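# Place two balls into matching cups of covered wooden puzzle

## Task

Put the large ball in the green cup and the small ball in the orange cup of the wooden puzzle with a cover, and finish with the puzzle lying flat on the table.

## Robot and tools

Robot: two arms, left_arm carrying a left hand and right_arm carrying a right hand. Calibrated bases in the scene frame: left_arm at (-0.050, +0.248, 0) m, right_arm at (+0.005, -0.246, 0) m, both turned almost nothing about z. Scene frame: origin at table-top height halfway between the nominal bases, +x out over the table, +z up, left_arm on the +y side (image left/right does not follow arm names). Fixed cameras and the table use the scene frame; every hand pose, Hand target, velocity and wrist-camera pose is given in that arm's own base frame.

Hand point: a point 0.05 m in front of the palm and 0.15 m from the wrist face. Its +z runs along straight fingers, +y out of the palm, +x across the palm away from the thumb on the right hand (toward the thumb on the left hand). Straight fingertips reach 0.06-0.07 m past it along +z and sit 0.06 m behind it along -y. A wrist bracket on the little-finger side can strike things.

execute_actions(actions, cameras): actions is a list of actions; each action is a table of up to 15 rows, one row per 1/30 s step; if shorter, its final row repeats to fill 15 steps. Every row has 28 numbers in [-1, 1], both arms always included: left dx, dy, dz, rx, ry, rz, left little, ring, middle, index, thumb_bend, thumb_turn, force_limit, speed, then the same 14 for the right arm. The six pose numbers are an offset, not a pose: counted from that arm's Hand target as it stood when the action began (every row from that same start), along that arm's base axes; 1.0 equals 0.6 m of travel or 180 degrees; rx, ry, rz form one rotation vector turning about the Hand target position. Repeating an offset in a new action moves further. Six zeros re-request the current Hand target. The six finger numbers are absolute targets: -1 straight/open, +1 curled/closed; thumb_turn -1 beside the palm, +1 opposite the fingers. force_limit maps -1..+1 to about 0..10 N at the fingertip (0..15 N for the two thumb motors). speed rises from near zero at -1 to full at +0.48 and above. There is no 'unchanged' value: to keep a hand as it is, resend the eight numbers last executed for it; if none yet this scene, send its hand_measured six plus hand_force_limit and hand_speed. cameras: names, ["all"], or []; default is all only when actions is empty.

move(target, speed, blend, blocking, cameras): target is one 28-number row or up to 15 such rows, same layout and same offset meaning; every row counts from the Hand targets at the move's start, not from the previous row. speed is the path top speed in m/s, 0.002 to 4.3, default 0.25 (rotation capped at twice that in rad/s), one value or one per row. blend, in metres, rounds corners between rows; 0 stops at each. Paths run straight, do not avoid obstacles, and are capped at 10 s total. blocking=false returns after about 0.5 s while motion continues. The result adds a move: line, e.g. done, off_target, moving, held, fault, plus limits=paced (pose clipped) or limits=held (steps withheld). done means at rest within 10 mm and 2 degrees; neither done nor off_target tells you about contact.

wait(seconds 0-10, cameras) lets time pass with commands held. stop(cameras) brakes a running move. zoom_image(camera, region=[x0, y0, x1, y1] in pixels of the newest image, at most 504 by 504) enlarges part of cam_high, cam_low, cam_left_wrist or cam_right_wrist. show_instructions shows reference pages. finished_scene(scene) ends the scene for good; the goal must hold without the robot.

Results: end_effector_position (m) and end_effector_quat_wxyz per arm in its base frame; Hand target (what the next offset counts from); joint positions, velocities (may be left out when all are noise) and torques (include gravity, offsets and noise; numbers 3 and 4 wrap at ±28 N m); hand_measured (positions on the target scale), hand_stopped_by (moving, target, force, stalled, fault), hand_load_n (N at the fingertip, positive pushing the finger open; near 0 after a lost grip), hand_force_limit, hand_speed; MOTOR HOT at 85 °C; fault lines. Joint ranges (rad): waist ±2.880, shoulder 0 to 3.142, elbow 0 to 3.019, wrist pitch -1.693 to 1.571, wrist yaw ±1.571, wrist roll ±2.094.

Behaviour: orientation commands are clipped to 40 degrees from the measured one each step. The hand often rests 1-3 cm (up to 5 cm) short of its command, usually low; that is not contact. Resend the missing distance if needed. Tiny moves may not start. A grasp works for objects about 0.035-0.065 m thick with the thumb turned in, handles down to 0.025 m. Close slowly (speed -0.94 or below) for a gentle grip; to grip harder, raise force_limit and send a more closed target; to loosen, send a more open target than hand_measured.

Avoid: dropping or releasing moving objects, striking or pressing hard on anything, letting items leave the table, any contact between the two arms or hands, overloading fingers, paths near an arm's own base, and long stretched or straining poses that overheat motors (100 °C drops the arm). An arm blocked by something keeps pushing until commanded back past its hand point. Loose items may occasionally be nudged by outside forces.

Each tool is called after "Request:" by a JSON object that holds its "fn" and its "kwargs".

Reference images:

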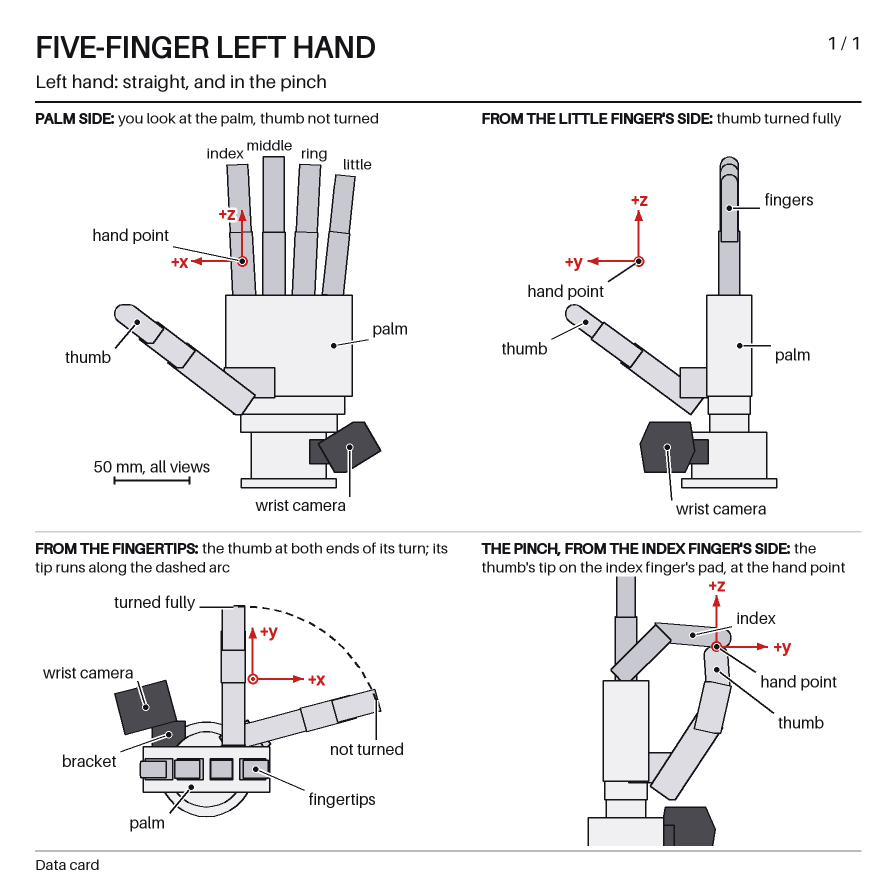

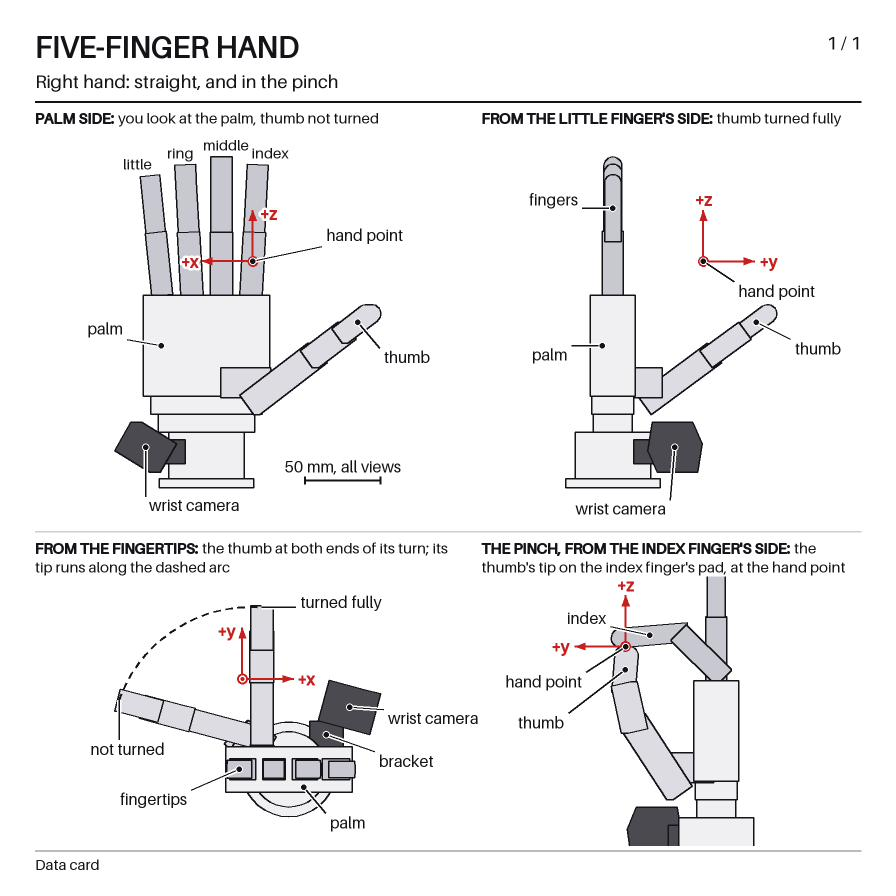

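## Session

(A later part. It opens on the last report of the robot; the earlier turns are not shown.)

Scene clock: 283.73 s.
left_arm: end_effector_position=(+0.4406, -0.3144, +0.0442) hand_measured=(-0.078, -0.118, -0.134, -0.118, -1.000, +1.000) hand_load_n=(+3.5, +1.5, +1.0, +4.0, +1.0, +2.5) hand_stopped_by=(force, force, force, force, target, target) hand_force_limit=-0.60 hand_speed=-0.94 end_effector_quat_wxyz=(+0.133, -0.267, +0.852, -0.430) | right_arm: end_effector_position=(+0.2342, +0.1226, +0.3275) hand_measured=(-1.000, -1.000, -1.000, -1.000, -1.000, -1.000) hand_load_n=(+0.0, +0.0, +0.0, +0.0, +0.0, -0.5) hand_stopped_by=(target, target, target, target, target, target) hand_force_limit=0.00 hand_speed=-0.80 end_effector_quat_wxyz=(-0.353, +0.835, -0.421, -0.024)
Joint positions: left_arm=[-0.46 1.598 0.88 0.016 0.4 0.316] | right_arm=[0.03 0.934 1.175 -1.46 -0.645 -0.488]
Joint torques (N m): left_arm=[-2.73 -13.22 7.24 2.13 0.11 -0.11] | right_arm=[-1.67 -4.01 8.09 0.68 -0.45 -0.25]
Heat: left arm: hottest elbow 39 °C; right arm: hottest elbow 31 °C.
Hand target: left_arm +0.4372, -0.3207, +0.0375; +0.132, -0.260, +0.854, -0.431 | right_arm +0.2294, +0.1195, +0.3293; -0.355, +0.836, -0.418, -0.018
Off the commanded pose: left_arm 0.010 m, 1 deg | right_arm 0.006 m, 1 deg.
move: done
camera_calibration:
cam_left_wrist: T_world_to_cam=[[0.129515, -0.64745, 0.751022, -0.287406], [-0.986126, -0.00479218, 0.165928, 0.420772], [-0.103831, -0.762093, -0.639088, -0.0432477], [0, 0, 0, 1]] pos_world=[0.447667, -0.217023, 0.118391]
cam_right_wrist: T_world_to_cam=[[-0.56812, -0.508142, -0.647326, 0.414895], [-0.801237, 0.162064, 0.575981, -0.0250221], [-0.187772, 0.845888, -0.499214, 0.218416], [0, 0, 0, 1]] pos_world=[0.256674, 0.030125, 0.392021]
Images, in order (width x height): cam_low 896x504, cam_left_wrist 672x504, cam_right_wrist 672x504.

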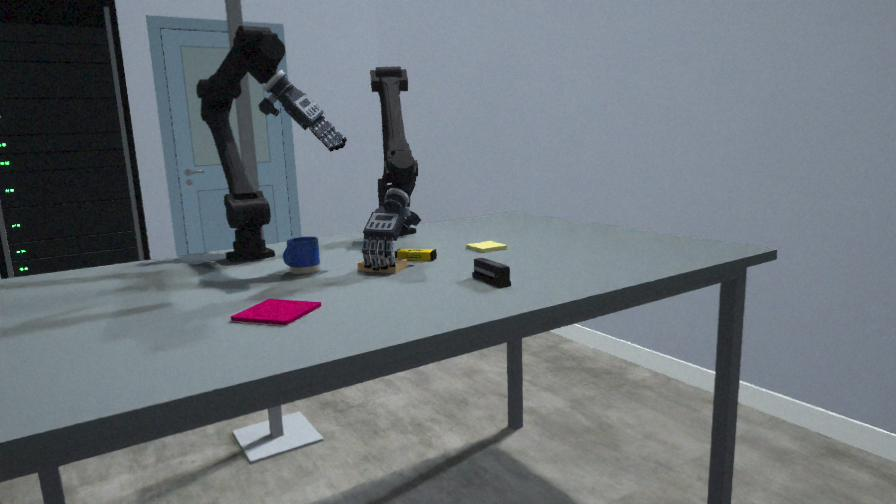

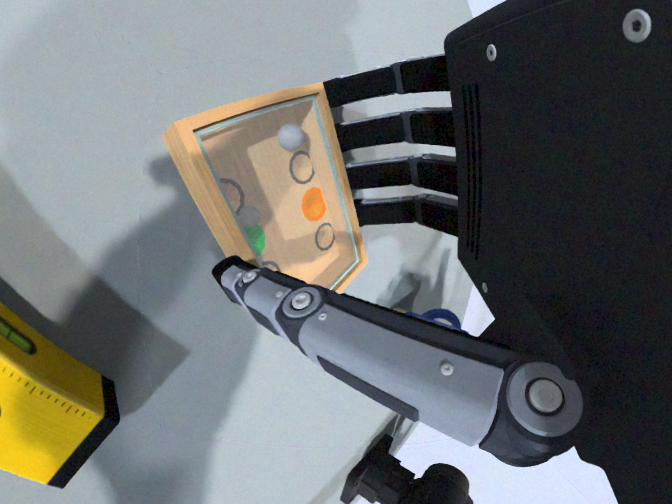

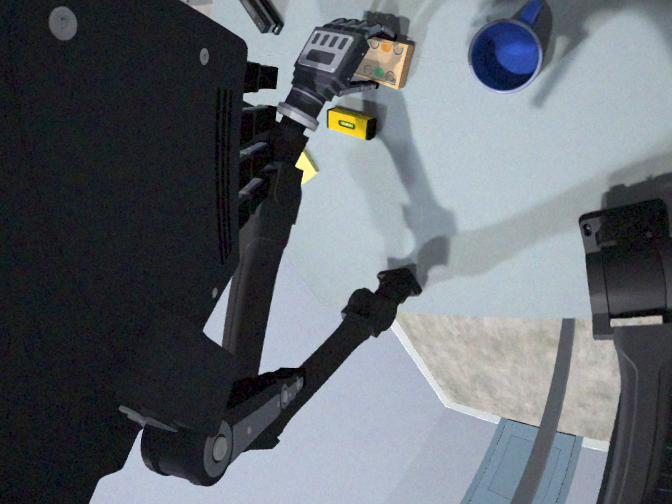

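Request:
{"fn": "move", "kwargs": {"target": [0,0.003,0.16,0,0,0,0.2,0.2,0.2,0.2,-1,1,-0.6,-0.94,0,0,0,0,0,0,-1,-1,-1,-1,-1,-1,0,-0.8], "speed": 0.08, "cameras": ["cam_left_wrist","cam_low","cam_right_wrist"]}}

Request:
{"fn": "zoom_image", "kwargs": {"camera": "cam_left_wrist", "region": [150, 60, 390, 310]}}

Request:
{"fn": "zoom_image", "kwargs": {"camera": "cam_right_wrist", "region": [320, 0, 440, 110]}}

Scene clock: 293.70 s.
left_arm: end_effector_position=(+0.4180, -0.3032, +0.0947) hand_measured=(-0.078, -0.118, -0.134, -0.118, -1.000, +1.000) hand_load_n=(+3.5, +1.5, +1.0, +4.0, +1.5, +3.0) hand_stopped_by=(force, force, force, force, target, target) hand_force_limit=-0.60 hand_speed=-0.94 end_effector_quat_wxyz=(+0.109, -0.279, +0.863, -0.407) | right_arm: end_effector_position=(+0.2342, +0.1226, +0.3275) hand_measured=(-1.000, -1.000, -1.000, -1.000, -1.000, -1.000) hand_load_n=(+0.0, +0.0, +0.0, +0.0, +0.0, +0.0) hand_stopped_by=(target, target, target, target, target, target) hand_force_limit=0.00 hand_speed=-0.80 end_effector_quat_wxyz=(-0.353, +0.835, -0.421, -0.024)
Joint positions: left_arm=[-0.46 1.471 0.928 -0.234 0.4 0.316] | right_arm=[0.03 0.934 1.175 -1.46 -0.645 -0.488]
Joint torques (N m): left_arm=[-2.37 -15.44 13.72 0.88 0.23 -0.1] | right_arm=[-1.61 -4.01 8.08 0.73 -0.45 -0.25]
Heat: left arm: hottest elbow 39 °C; right arm: hottest elbow 31 °C.
Hand target: left_arm +0.4372, -0.3189, +0.1335; +0.132, -0.260, +0.854, -0.431 | right_arm +0.2294, +0.1195, +0.3293; -0.355, +0.836, -0.418, -0.018
Off the commanded pose: left_arm 0.046 m, 4 deg | right_arm 0.006 m, 1 deg.
move: off_target (left_arm)
camera_calibration:
cam_left_wrist: T_world_to_cam=[[0.17873, -0.671876, 0.718775, -0.340105], [-0.972811, -0.0113126, 0.231324, 0.376446], [-0.14729, -0.740577, -0.65563, 0.021447], [0, 0, 0, 1]] pos_world=[0.430157, -0.208367, 0.171439]
cam_right_wrist: T_world_to_cam=[[-0.56812, -0.508142, -0.647326, 0.414895], [-0.801237, 0.162064, 0.575981, -0.0250221], [-0.187772, 0.845888, -0.499214, 0.218416], [0, 0, 0, 1]] pos_world=[0.256674, 0.030125, 0.392021]
Images, in order (width x height): cam_low 896x504, cam_left_wrist 672x504, cam_right_wrist 672x504.

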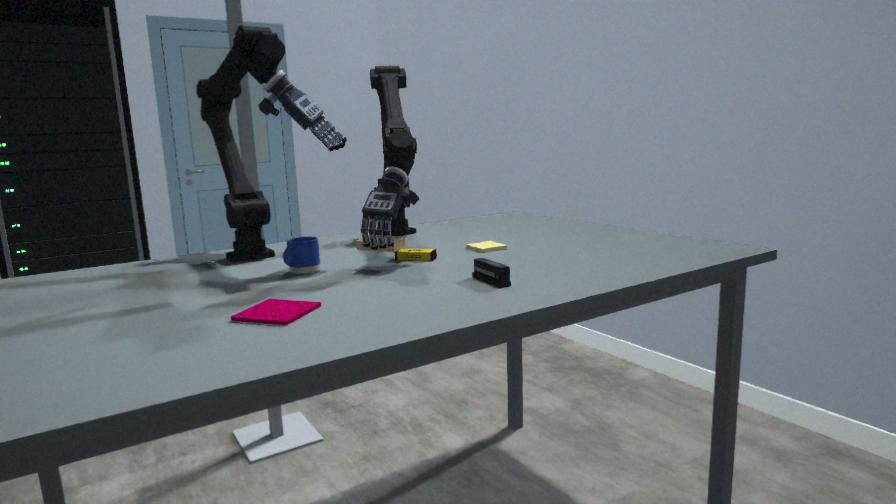

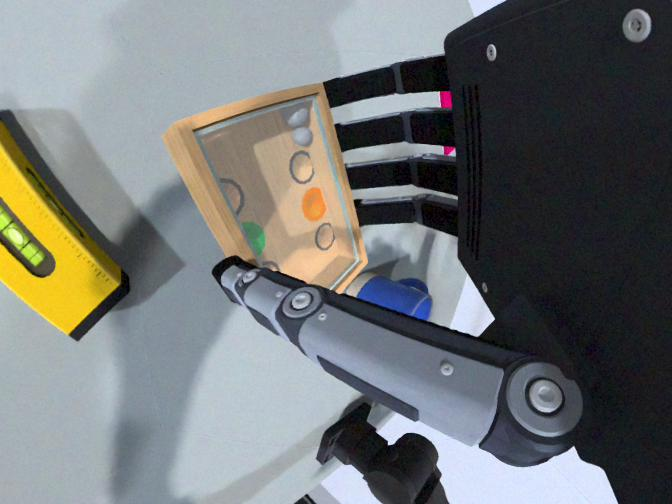

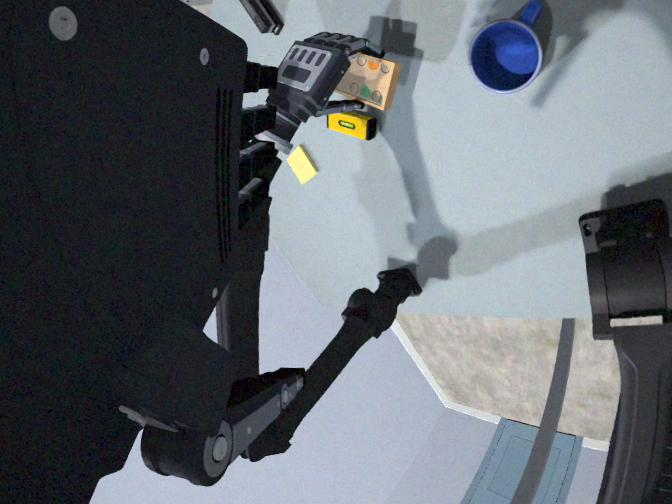

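Scaled by 2.016 from the camera's 672x504 image, which has a finer 960x720 frame.

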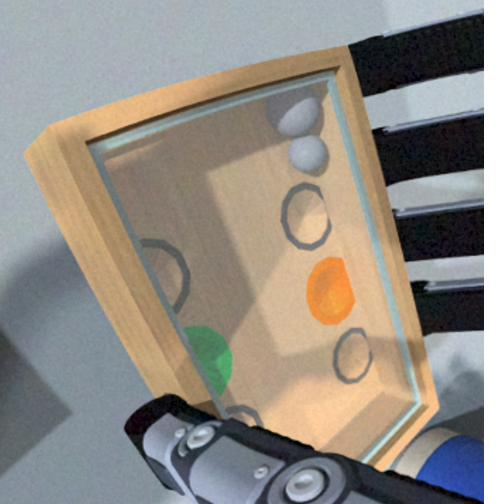

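Scaled by 4.200 from the camera's 672x504 image, which has a finer 960x720 frame.

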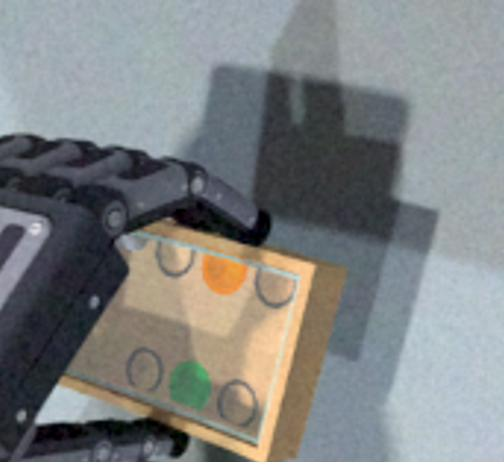

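Request:
{"fn": "move", "kwargs": {"target": [0,0,0.03,0.0116,-0.0098,0,0.2,0.2,0.2,0.2,-1,1,-0.6,-0.94,0,0,0,0,0,0,-1,-1,-1,-1,-1,-1,0,-0.8], "speed": 0.1, "cameras": ["cam_left_wrist","cam_right_wrist"]}}

Request:
{"fn": "zoom_image", "kwargs": {"camera": "cam_left_wrist", "region": [150, 60, 390, 310]}}

Scene clock: 324.07 s.
left_arm: end_effector_position=(+0.4185, -0.3028, +0.1109) hand_measured=(-0.078, -0.118, -0.134, -0.118, -1.000, +1.000) hand_load_n=(+3.5, +1.5, +1.0, +4.0, +1.0, +3.0) hand_stopped_by=(force, force, force, force, target, target) hand_force_limit=-0.60 hand_speed=-0.94 end_effector_quat_wxyz=(+0.124, -0.275, +0.868, -0.395) | right_arm: end_effector_position=(+0.2342, +0.1226, +0.3275) hand_measured=(-1.000, -1.000, -1.000, -1.000, -1.000, -1.000) hand_load_n=(+0.0, +0.0, +0.0, +0.0, +0.0, +0.0) hand_stopped_by=(target, target, target, target, target, target) hand_force_limit=0.00 hand_speed=-0.80 end_effector_quat_wxyz=(-0.353, +0.835, -0.421, -0.024)
Joint positions: left_arm=[-0.475 1.442 0.954 -0.291 0.36 0.331] | right_arm=[0.03 0.934 1.175 -1.46 -0.645 -0.488]
Joint torques (N m): left_arm=[-2.61 -15.27 14.15 0.81 0.11 0.03] | right_arm=[-1.55 -4.01 8.08 0.72 -0.45 -0.26]
Heat: left arm: hottest elbow 45 °C; right arm: hottest elbow 31 °C.
Hand target: left_arm +0.4371, -0.3189, +0.1515; +0.150, -0.251, +0.860, -0.419 | right_arm +0.2294, +0.1195, +0.3293; -0.355, +0.836, -0.418, -0.018
Off the commanded pose: left_arm 0.048 m, 5 deg | right_arm 0.006 m, 1 deg.
move: off_target (left_arm)
camera_calibration:
cam_left_wrist: T_world_to_cam=[[0.16719, -0.694387, 0.69991, -0.35152], [-0.977287, -0.0229533, 0.210675, 0.373842], [-0.130225, -0.719236, -0.682453, 0.0347648], [0, 0, 0, 1]] pos_world=[0.428648, -0.210506, 0.190998]
cam_right_wrist: T_world_to_cam=[[-0.56812, -0.508142, -0.647326, 0.414895], [-0.801237, 0.162064, 0.575981, -0.0250221], [-0.187772, 0.845888, -0.499214, 0.218416], [0, 0, 0, 1]] pos_world=[0.256674, 0.030125, 0.392021]
Images, in order (width x height): cam_left_wrist 672x504, cam_right_wrist 672x504.

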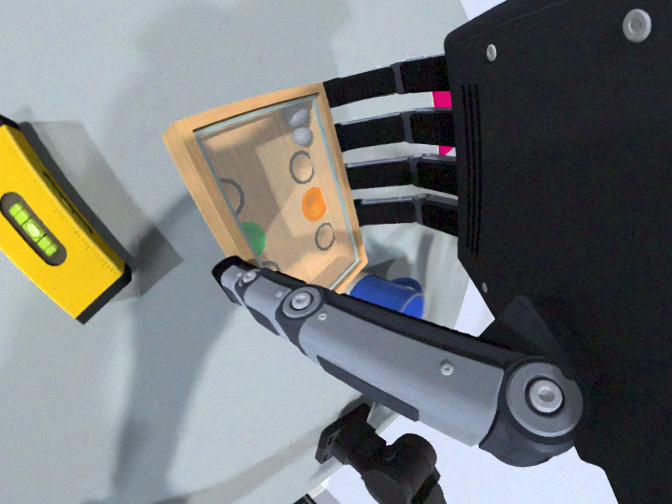

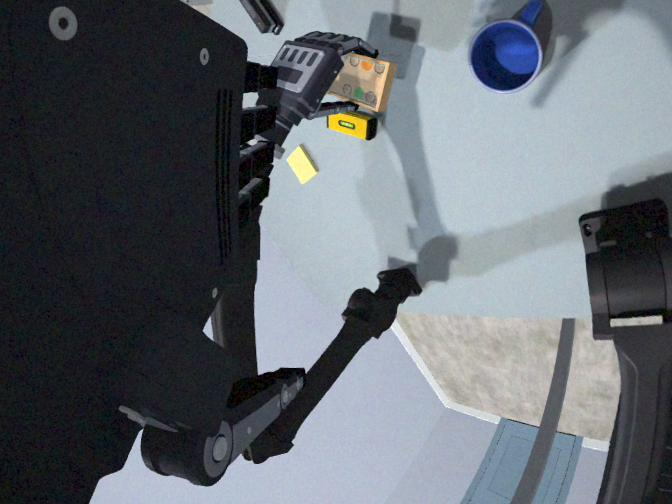

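Scaled by 2.016 from the camera's 672x504 image, which has a finer 960x720 frame.

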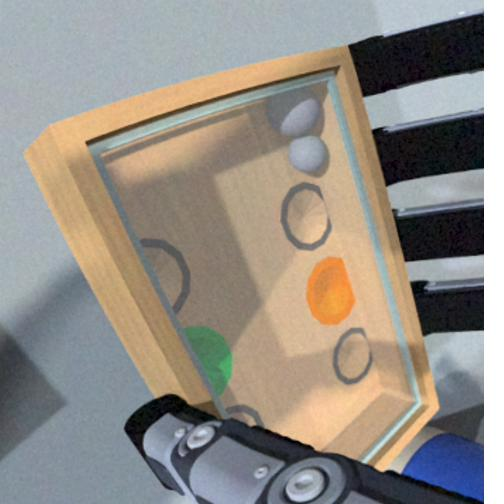

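Request:
{"fn": "move", "kwargs": {"target": [0,0,0,-0.028,-0.0305,0,0.2,0.2,0.2,0.2,-1,1,-0.6,-0.94,0,0,0,0,0,0,-1,-1,-1,-1,-1,-1,0,-0.8], "speed": 0.3, "cameras": ["cam_left_wrist","cam_right_wrist"]}}

Request:
{"fn": "zoom_image", "kwargs": {"camera": "cam_left_wrist", "region": [150, 60, 390, 310]}}

Request:
{"fn": "zoom_image", "kwargs": {"camera": "cam_right_wrist", "region": [320, 30, 420, 130]}}

Scene clock: 346.07 s.
left_arm: end_effector_position=(+0.4341, -0.3160, +0.1374) hand_measured=(-0.078, -0.118, -0.134, -0.118, -1.000, +1.000) hand_load_n=(+3.5, +1.5, +1.0, +4.0, +1.5, +3.0) hand_stopped_by=(force, force, force, force, target, target) hand_force_limit=-0.60 hand_speed=-0.94 end_effector_quat_wxyz=(+0.168, -0.243, +0.841, -0.454) | right_arm: end_effector_position=(+0.2342, +0.1226, +0.3275) hand_measured=(-1.000, -1.000, -1.000, -1.000, -1.000, -1.000) hand_load_n=(+0.0, +0.0, +0.0, +0.0, +0.0, -0.5) hand_stopped_by=(target, target, target, target, target, target) hand_force_limit=0.00 hand_speed=-0.80 end_effector_quat_wxyz=(-0.353, +0.835, -0.421, -0.024)
Joint positions: left_arm=[-0.475 1.405 0.917 -0.122 0.386 0.331] | right_arm=[0.03 0.934 1.175 -1.46 -0.645 -0.488]
Joint torques (N m): left_arm=[-1.61 -14.51 8.91 2.37 0.25 -0.19] | right_arm=[-1.67 -4.07 8.05 0.7 -0.46 -0.25]
Heat: left arm: hottest elbow 47 °C; right arm: hottest elbow 31 °C.
Hand target: left_arm +0.4371, -0.3189, +0.1515; +0.179, -0.237, +0.832, -0.468 | right_arm +0.2294, +0.1195, +0.3293; -0.355, +0.836, -0.418, -0.018
Off the commanded pose: left_arm 0.015 m, 2 deg | right_arm 0.006 m, 1 deg.
move: off_target (left_arm)
camera_calibration:
cam_left_wrist: T_world_to_cam=[[0.0488416, -0.628902, 0.775949, -0.320244], [-0.997439, 0.00992882, 0.0708304, 0.4215], [-0.0522497, -0.777421, -0.626807, -0.0144554], [0, 0, 0, 1]] pos_world=[0.435307, -0.216825, 0.209577]
cam_right_wrist: T_world_to_cam=[[-0.56812, -0.508142, -0.647326, 0.414895], [-0.801237, 0.162064, 0.575981, -0.0250221], [-0.187772, 0.845888, -0.499214, 0.218416], [0, 0, 0, 1]] pos_world=[0.256674, 0.030125, 0.392021]
Images, in order (width x height): cam_left_wrist 672x504, cam_right_wrist 672x504.

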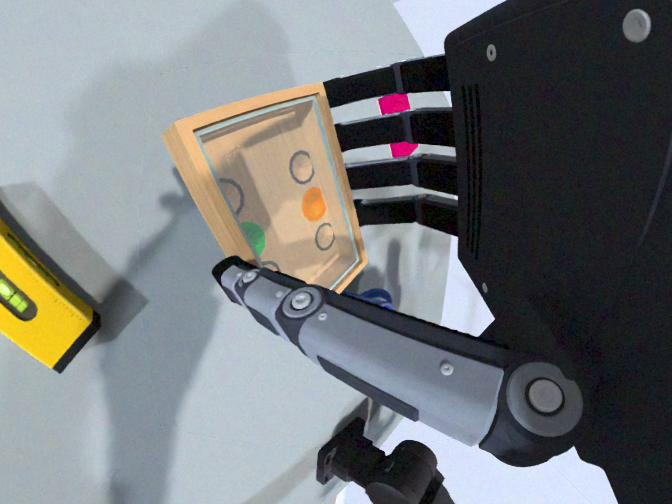

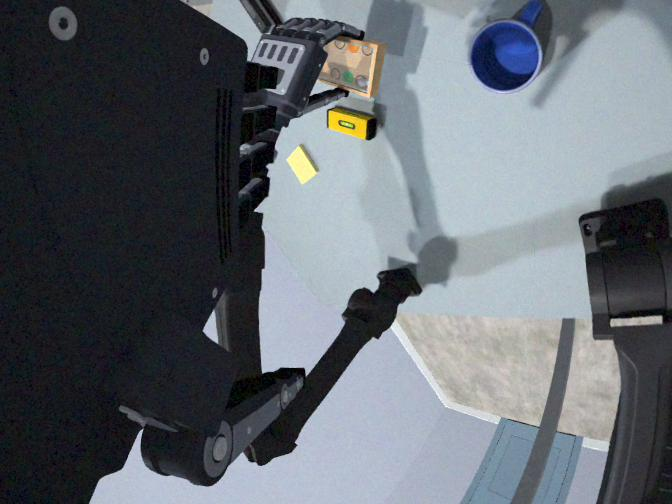

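Scaled by 2.016 from the camera's 672x504 image, which has a finer 960x720 frame.

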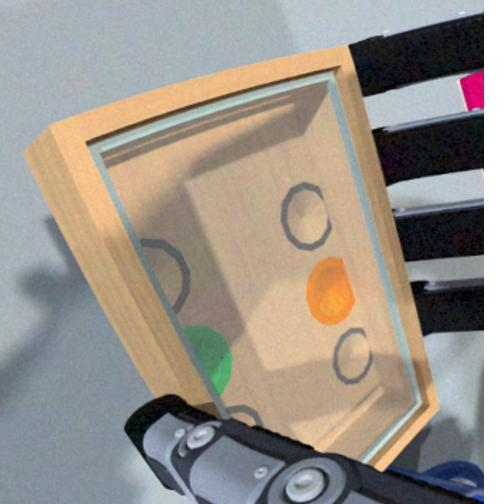

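Scaled by 5.040 from the camera's 672x504 image, which has a finer 960x720 frame.

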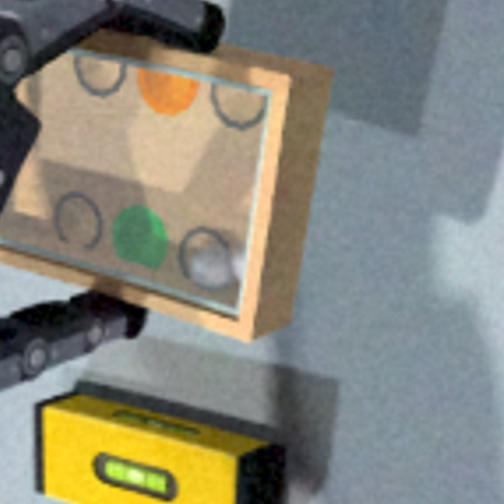

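Request:
{"fn": "zoom_image", "kwargs": {"camera": "cam_right_wrist", "region": [340, 60, 390, 100]}}

Scaled by 10.080 from the camera's 672x504 image, which has a finer 960x720 frame.

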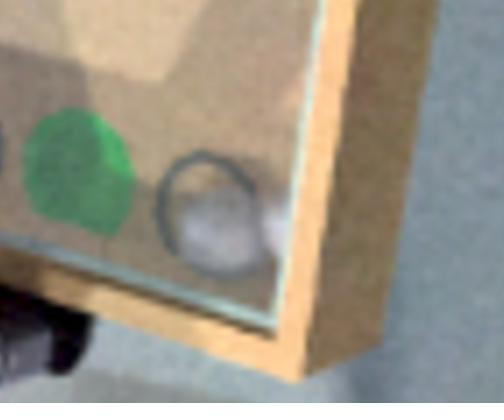

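Request:
{"fn": "move", "kwargs": {"target": [0,0,0,-0.0128,0.0161,0,0.2,0.2,0.2,0.2,-1,1,-0.6,-0.94,0,0,0,0,0,0,-1,-1,-1,-1,-1,-1,0,-0.8], "speed": 0.1, "cameras": ["cam_right_wrist"]}}

Request:
{"fn": "zoom_image", "kwargs": {"camera": "cam_right_wrist", "region": [320, 30, 420, 130]}}

Scene clock: 373.47 s.
left_arm: end_effector_position=(+0.4278, -0.3208, +0.1406) hand_measured=(-0.078, -0.118, -0.134, -0.118, -1.000, +1.000) hand_load_n=(+3.0, +1.5, +1.0, +4.0, +1.0, +3.0) hand_stopped_by=(force, force, force, force, target, target) hand_force_limit=-0.60 hand_speed=-0.94 end_effector_quat_wxyz=(+0.145, -0.246, +0.836, -0.468) | right_arm: end_effector_position=(+0.2342, +0.1226, +0.3275) hand_measured=(-1.000, -1.000, -1.000, -1.000, -1.000, -1.000) hand_load_n=(+0.5, +0.0, +0.0, +0.0, +0.0, +0.0) hand_stopped_by=(target, target, target, target, target, target) hand_force_limit=0.00 hand_speed=-0.80 end_effector_quat_wxyz=(-0.353, +0.835, -0.421, -0.024)
Joint positions: left_arm=[-0.469 1.405 0.917 -0.122 0.434 0.3] | right_arm=[0.03 0.934 1.175 -1.46 -0.645 -0.488]
Joint torques (N m): left_arm=[-0.32 -13.27 9.66 2.09 0.29 -0.29] | right_arm=[-1.61 -4.07 8.09 0.72 -0.45 -0.25]
Heat: left arm: hottest elbow 45 °C; right arm: hottest elbow 31 °C.
Hand target: left_arm +0.4371, -0.3189, +0.1515; +0.153, -0.252, +0.827, -0.478 | right_arm +0.2294, +0.1195, +0.3293; -0.355, +0.836, -0.418, -0.018
Off the commanded pose: left_arm 0.014 m, 2 deg | right_arm 0.006 m, 1 deg.
move: off_target (left_arm)
camera_calibration:
cam_right_wrist: T_world_to_cam=[[-0.56812, -0.508142, -0.647326, 0.414895], [-0.801237, 0.162064, 0.575981, -0.0250221], [-0.187772, 0.845888, -0.499214, 0.218416], [0, 0, 0, 1]] pos_world=[0.256674, 0.030125, 0.392021]
Images, in order (width x height): cam_right_wrist 672x504.

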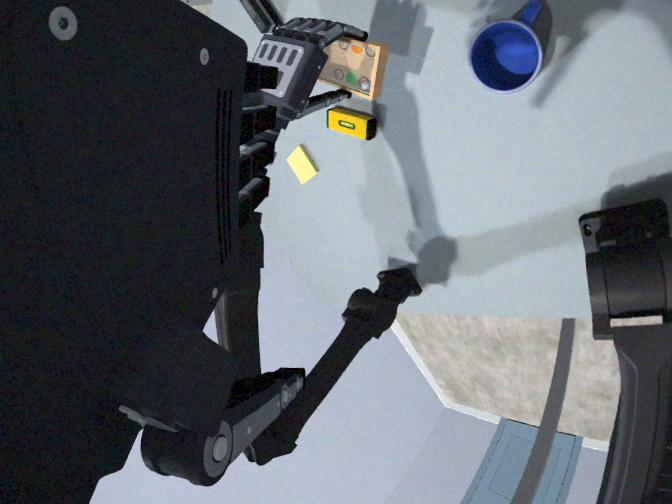

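Scaled by 5.040 from the camera's 672x504 image, which has a finer 960x720 frame.

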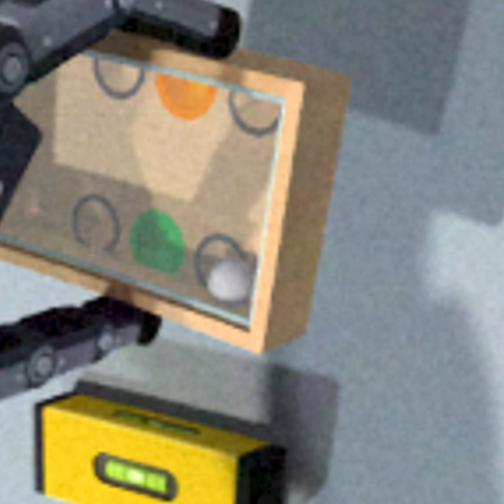

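Request:
{"fn": "move", "kwargs": {"target": [0,0,0,0.0289,0.034,0,0.2,0.2,0.2,0.2,-1,1,-0.6,-0.94,0,0,0,0,0,0,-1,-1,-1,-1,-1,-1,0,-0.8], "speed": 0.3, "cameras": ["cam_left_wrist","cam_right_wrist"]}}

Request:
{"fn": "zoom_image", "kwargs": {"camera": "cam_left_wrist", "region": [150, 60, 390, 310]}}

Request:
{"fn": "zoom_image", "kwargs": {"camera": "cam_right_wrist", "region": [320, 30, 420, 130]}}

Scene clock: 384.10 s.
left_arm: end_effector_position=(+0.4144, -0.3090, +0.1271) hand_measured=(-0.078, -0.118, -0.134, -0.118, -1.000, +1.000) hand_load_n=(+3.5, +1.0, +1.0, +4.0, +1.5, +3.0) hand_stopped_by=(force, force, force, force, target, target) hand_force_limit=-0.60 hand_speed=-0.94 end_effector_quat_wxyz=(+0.104, -0.279, +0.861, -0.413) | right_arm: end_effector_position=(+0.2342, +0.1226, +0.3275) hand_measured=(-1.000, -1.000, -1.000, -1.000, -1.000, -1.000) hand_load_n=(+0.0, +0.0, +0.0, +0.0, +0.0, +0.0) hand_stopped_by=(target, target, target, target, target, target) hand_force_limit=0.00 hand_speed=-0.80 end_effector_quat_wxyz=(-0.353, +0.835, -0.421, -0.024)
Joint positions: left_arm=[-0.469 1.426 0.971 -0.313 0.408 0.3] | right_arm=[0.03 0.934 1.175 -1.46 -0.645 -0.488]
Joint torques (N m): left_arm=[-1.38 -12.1 14.48 0.84 0.14 -0.08] | right_arm=[-1.61 -4.07 8.1 0.69 -0.46 -0.25]
Heat: left arm: hottest elbow 45 °C; right arm: hottest elbow 31 °C.
Hand target: left_arm +0.4371, -0.3189, +0.1515; +0.120, -0.270, +0.855, -0.426 | right_arm +0.2294, +0.1195, +0.3293; -0.355, +0.836, -0.418, -0.018
Off the commanded pose: left_arm 0.035 m, 3 deg | right_arm 0.006 m, 1 deg.
move: off_target (left_arm)
camera_calibration:
cam_left_wrist: T_world_to_cam=[[0.179482, -0.661473, 0.728176, -0.364962], [-0.971679, -0.00354737, 0.236279, 0.366744], [-0.153709, -0.749961, -0.643376, 0.0360082], [0, 0, 0, 1]] pos_world=[0.427396, -0.213107, 0.202269]
cam_right_wrist: T_world_to_cam=[[-0.56812, -0.508142, -0.647326, 0.414895], [-0.801237, 0.162064, 0.575981, -0.0250221], [-0.187772, 0.845888, -0.499214, 0.218416], [0, 0, 0, 1]] pos_world=[0.256674, 0.030125, 0.392021]
Images, in order (width x height): cam_left_wrist 672x504, cam_right_wrist 672x504.

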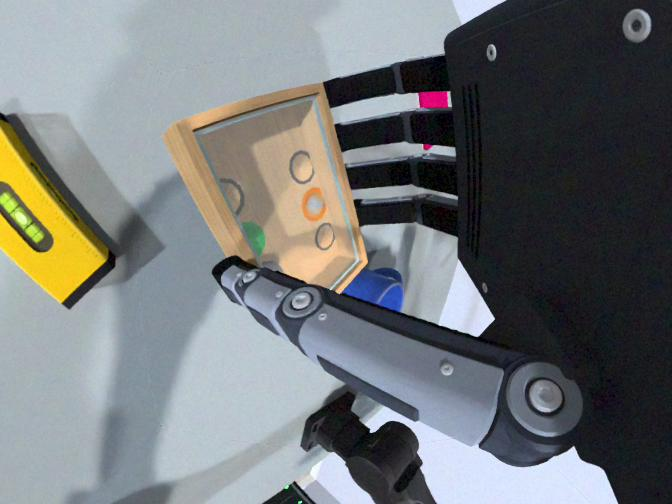

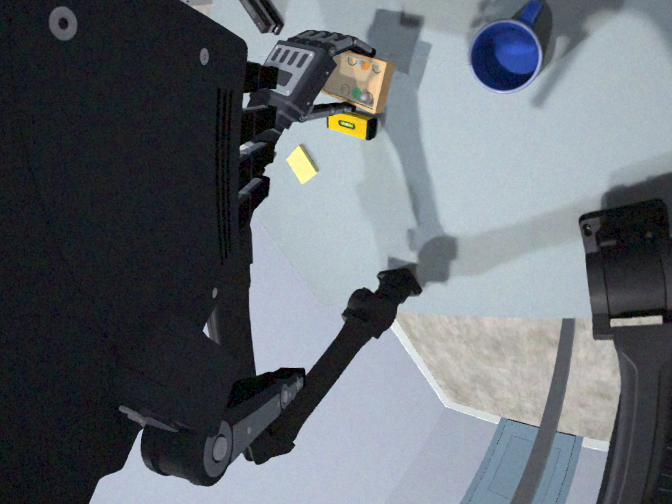

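Scaled by 2.016 from the camera's 672x504 image, which has a finer 960x720 frame.

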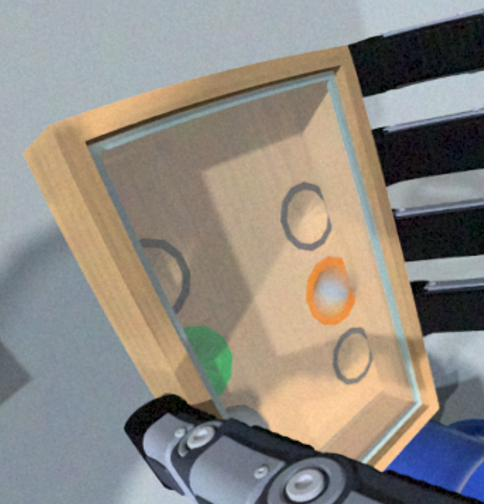

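Scaled by 5.040 from the camera's 672x504 image, which has a finer 960x720 frame.

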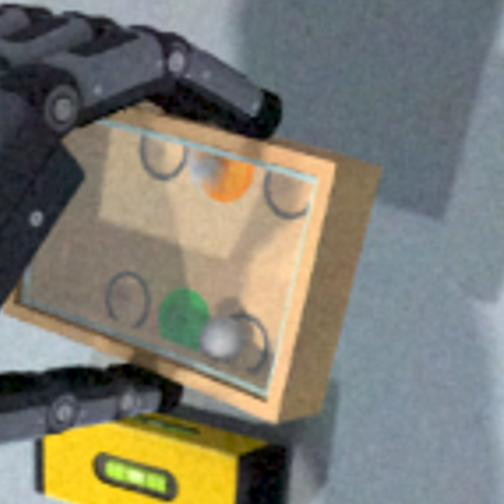

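Request:
{"fn": "wait", "kwargs": {"seconds": 0.1, "cameras": ["cam_left_wrist","cam_right_wrist"]}}

Request:
{"fn": "zoom_image", "kwargs": {"camera": "cam_left_wrist", "region": [150, 60, 390, 310]}}

Request:
{"fn": "zoom_image", "kwargs": {"camera": "cam_right_wrist", "region": [320, 30, 420, 130]}}

Scene clock: 391.30 s.
left_arm: end_effector_position=(+0.4144, -0.3090, +0.1271) hand_measured=(-0.078, -0.118, -0.134, -0.118, -1.000, +1.000) hand_load_n=(+3.5, +1.5, +1.0, +4.0, +1.5, +3.0) hand_stopped_by=(force, force, force, force, target, target) hand_force_limit=-0.60 hand_speed=-0.94 end_effector_quat_wxyz=(+0.104, -0.279, +0.861, -0.413) | right_arm: end_effector_position=(+0.2342, +0.1226, +0.3275) hand_measured=(-1.000, -1.000, -1.000, -1.000, -1.000, -1.000) hand_load_n=(+0.0, +0.0, +0.0, +0.0, +0.0, +0.0) hand_stopped_by=(target, target, target, target, target, target) hand_force_limit=0.00 hand_speed=-0.80 end_effector_quat_wxyz=(-0.353, +0.835, -0.421, -0.024)
Joint positions: left_arm=[-0.469 1.426 0.971 -0.313 0.408 0.3] | right_arm=[0.03 0.934 1.175 -1.46 -0.645 -0.488]
Joint torques (N m): left_arm=[-1.38 -12.04 14.48 0.85 0.15 -0.08] | right_arm=[-1.61 -4.01 8.1 0.7 -0.46 -0.26]
Heat: left arm: hottest elbow 45 °C; right arm: hottest elbow 31 °C.
Hand target: left_arm +0.4371, -0.3189, +0.1516; +0.120, -0.270, +0.855, -0.426 | right_arm +0.2294, +0.1195, +0.3293; -0.355, +0.836, -0.418, -0.018
Off the commanded pose: left_arm 0.035 m, 3 deg | right_arm 0.006 m, 1 deg.
wait: 0.10 s; at rest from the start
camera_calibration:
cam_left_wrist: T_world_to_cam=[[0.179482, -0.661473, 0.728176, -0.364962], [-0.971679, -0.00354737, 0.236279, 0.366744], [-0.153709, -0.749961, -0.643376, 0.0360082], [0, 0, 0, 1]] pos_world=[0.427396, -0.213107, 0.202269]
cam_right_wrist: T_world_to_cam=[[-0.56812, -0.508142, -0.647326, 0.414895], [-0.801237, 0.162064, 0.575981, -0.0250221], [-0.187772, 0.845888, -0.499214, 0.218416], [0, 0, 0, 1]] pos_world=[0.256674, 0.030125, 0.392021]
Images, in order (width x height): cam_left_wrist 672x504, cam_right_wrist 672x504.

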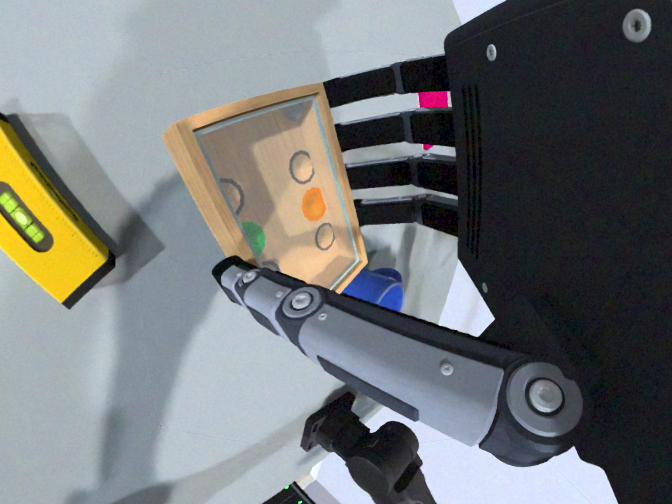

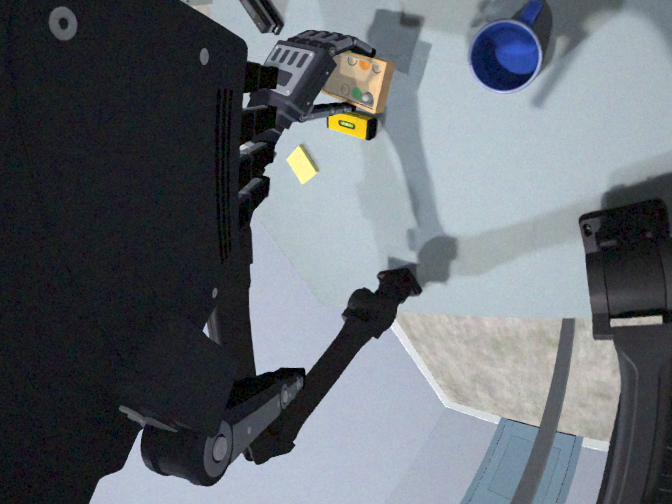

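Scaled by 2.016 from the camera's 672x504 image, which has a finer 960x720 frame.

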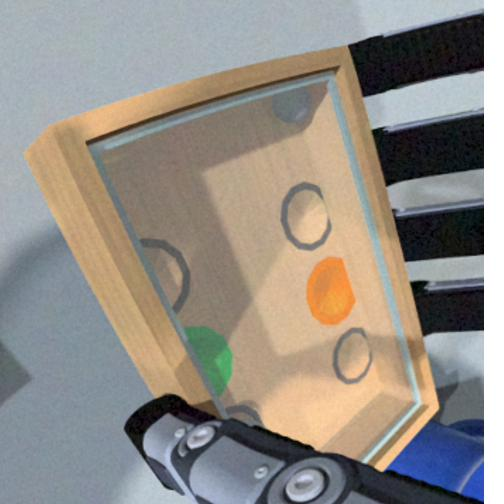

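Scaled by 5.040 from the camera's 672x504 image, which has a finer 960x720 frame.

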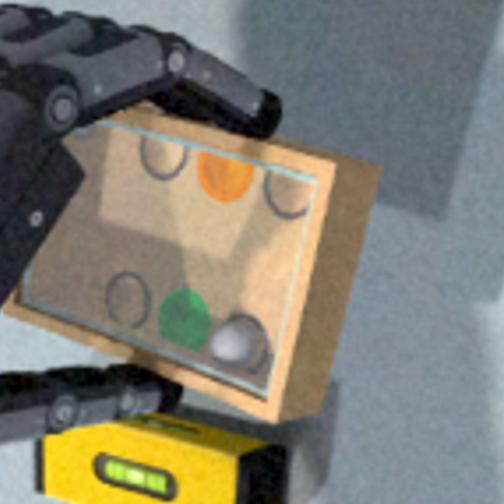

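Request:
{"fn": "move", "kwargs": {"target": [[0,0,0,-0.0022,-0.048,0,0.2,0.2,0.2,0.2,-1,1,-0.6,-0.94,0,0,0,0,0,0,-1,-1,-1,-1,-1,-1,0,-0.8],[0,0,0,-0.0026,-0.0484,0,0.2,0.2,0.2,0.2,-1,1,-0.6,-0.94,0,0,0,0,0,0,-1,-1,-1,-1,-1,-1,0,-0.8],[0,0,0,-0.0278,-0.0317,0,0.2,0.2,0.2,0.2,-1,1,-0.6,-0.94,0,0,0,0,0,0,-1,-1,-1,-1,-1,-1,0,-0.8]], "speed": [0.2,0.02,0.1], "cameras": ["cam_left_wrist","cam_right_wrist"]}}

Request:
{"fn": "zoom_image", "kwargs": {"camera": "cam_left_wrist", "region": [150, 60, 390, 310]}}

Request:
{"fn": "zoom_image", "kwargs": {"camera": "cam_right_wrist", "region": [320, 30, 420, 130]}}

Scene clock: 413.73 s.
left_arm: end_effector_position=(+0.4304, -0.3219, +0.1406) hand_measured=(-0.078, -0.118, -0.134, -0.118, -1.000, +1.000) hand_load_n=(+3.5, +1.0, +1.0, +4.0, +1.0, +3.0) hand_stopped_by=(force, force, force, force, target, target) hand_force_limit=-0.60 hand_speed=-0.94 end_effector_quat_wxyz=(+0.141, -0.248, +0.838, -0.464) | right_arm: end_effector_position=(+0.2342, +0.1226, +0.3275) hand_measured=(-1.000, -1.000, -1.000, -1.000, -1.000, -1.000) hand_load_n=(+0.0, +0.0, +0.0, +0.0, +0.0, +0.0) hand_stopped_by=(target, target, target, target, target, target) hand_force_limit=0.00 hand_speed=-0.80 end_effector_quat_wxyz=(-0.353, +0.835, -0.421, -0.024)
Joint positions: left_arm=[-0.469 1.416 0.933 -0.14 0.434 0.3] | right_arm=[0.03 0.934 1.175 -1.46 -0.645 -0.488]
Joint torques (N m): left_arm=[-0.38 -14.21 8.83 2.32 0.29 -0.31] | right_arm=[-1.67 -4.01 8.06 0.69 -0.45 -0.26]
Heat: left arm: hottest elbow 46 °C; right arm: hottest elbow 31 °C.
Hand target: left_arm +0.4371, -0.3189, +0.1515; +0.151, -0.254, +0.828, -0.476 | right_arm +0.2294, +0.1195, +0.3293; -0.355, +0.836, -0.418, -0.018
Off the commanded pose: left_arm 0.013 m, 2 deg | right_arm 0.006 m, 1 deg.
move: off_target (left_arm)
camera_calibration:
cam_left_wrist: T_world_to_cam=[[0.0735812, -0.602686, 0.794579, -0.33094], [-0.992937, 0.030077, 0.114763, 0.416028], [-0.0930648, -0.797412, -0.596216, -0.0104469], [0, 0, 0, 1]] pos_world=[0.436468, -0.220296, 0.208984]
cam_right_wrist: T_world_to_cam=[[-0.56812, -0.508142, -0.647326, 0.414895], [-0.801237, 0.162064, 0.575981, -0.0250221], [-0.187772, 0.845888, -0.499214, 0.218416], [0, 0, 0, 1]] pos_world=[0.256674, 0.030125, 0.392021]
Images, in order (width x height): cam_left_wrist 672x504, cam_right_wrist 672x504.

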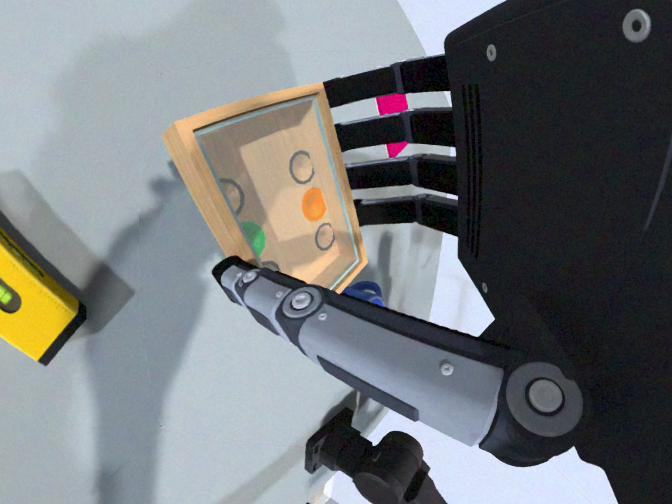

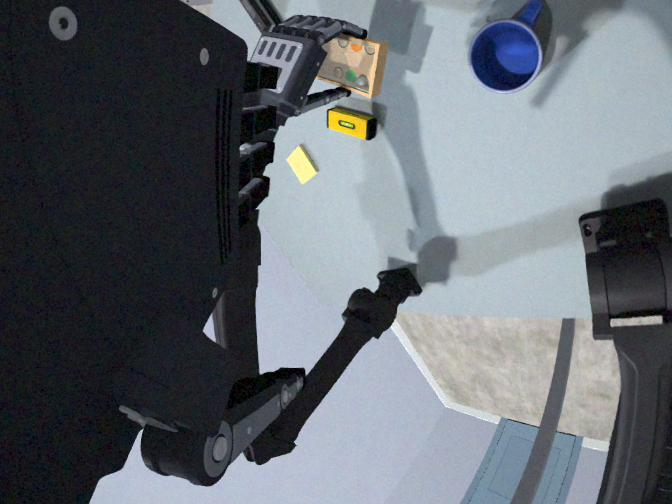

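Scaled by 2.016 from the camera's 672x504 image, which has a finer 960x720 frame.

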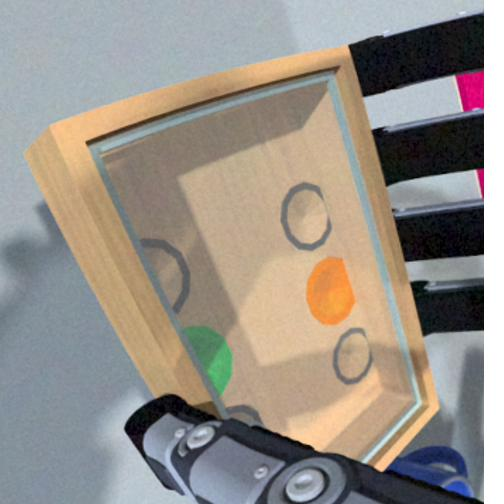

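Scaled by 5.040 from the camera's 672x504 image, which has a finer 960x720 frame.

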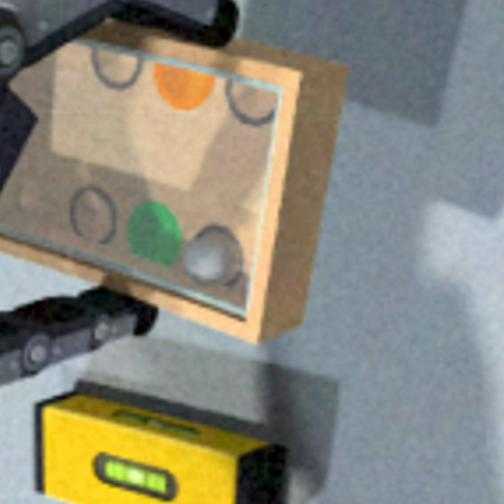

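Request:
{"fn": "zoom_image", "kwargs": {"camera": "cam_right_wrist", "region": [340, 60, 390, 100]}}

Scaled by 10.080 from the camera's 672x504 image, which has a finer 960x720 frame.

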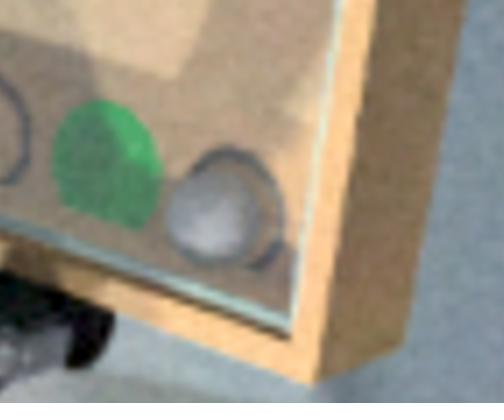

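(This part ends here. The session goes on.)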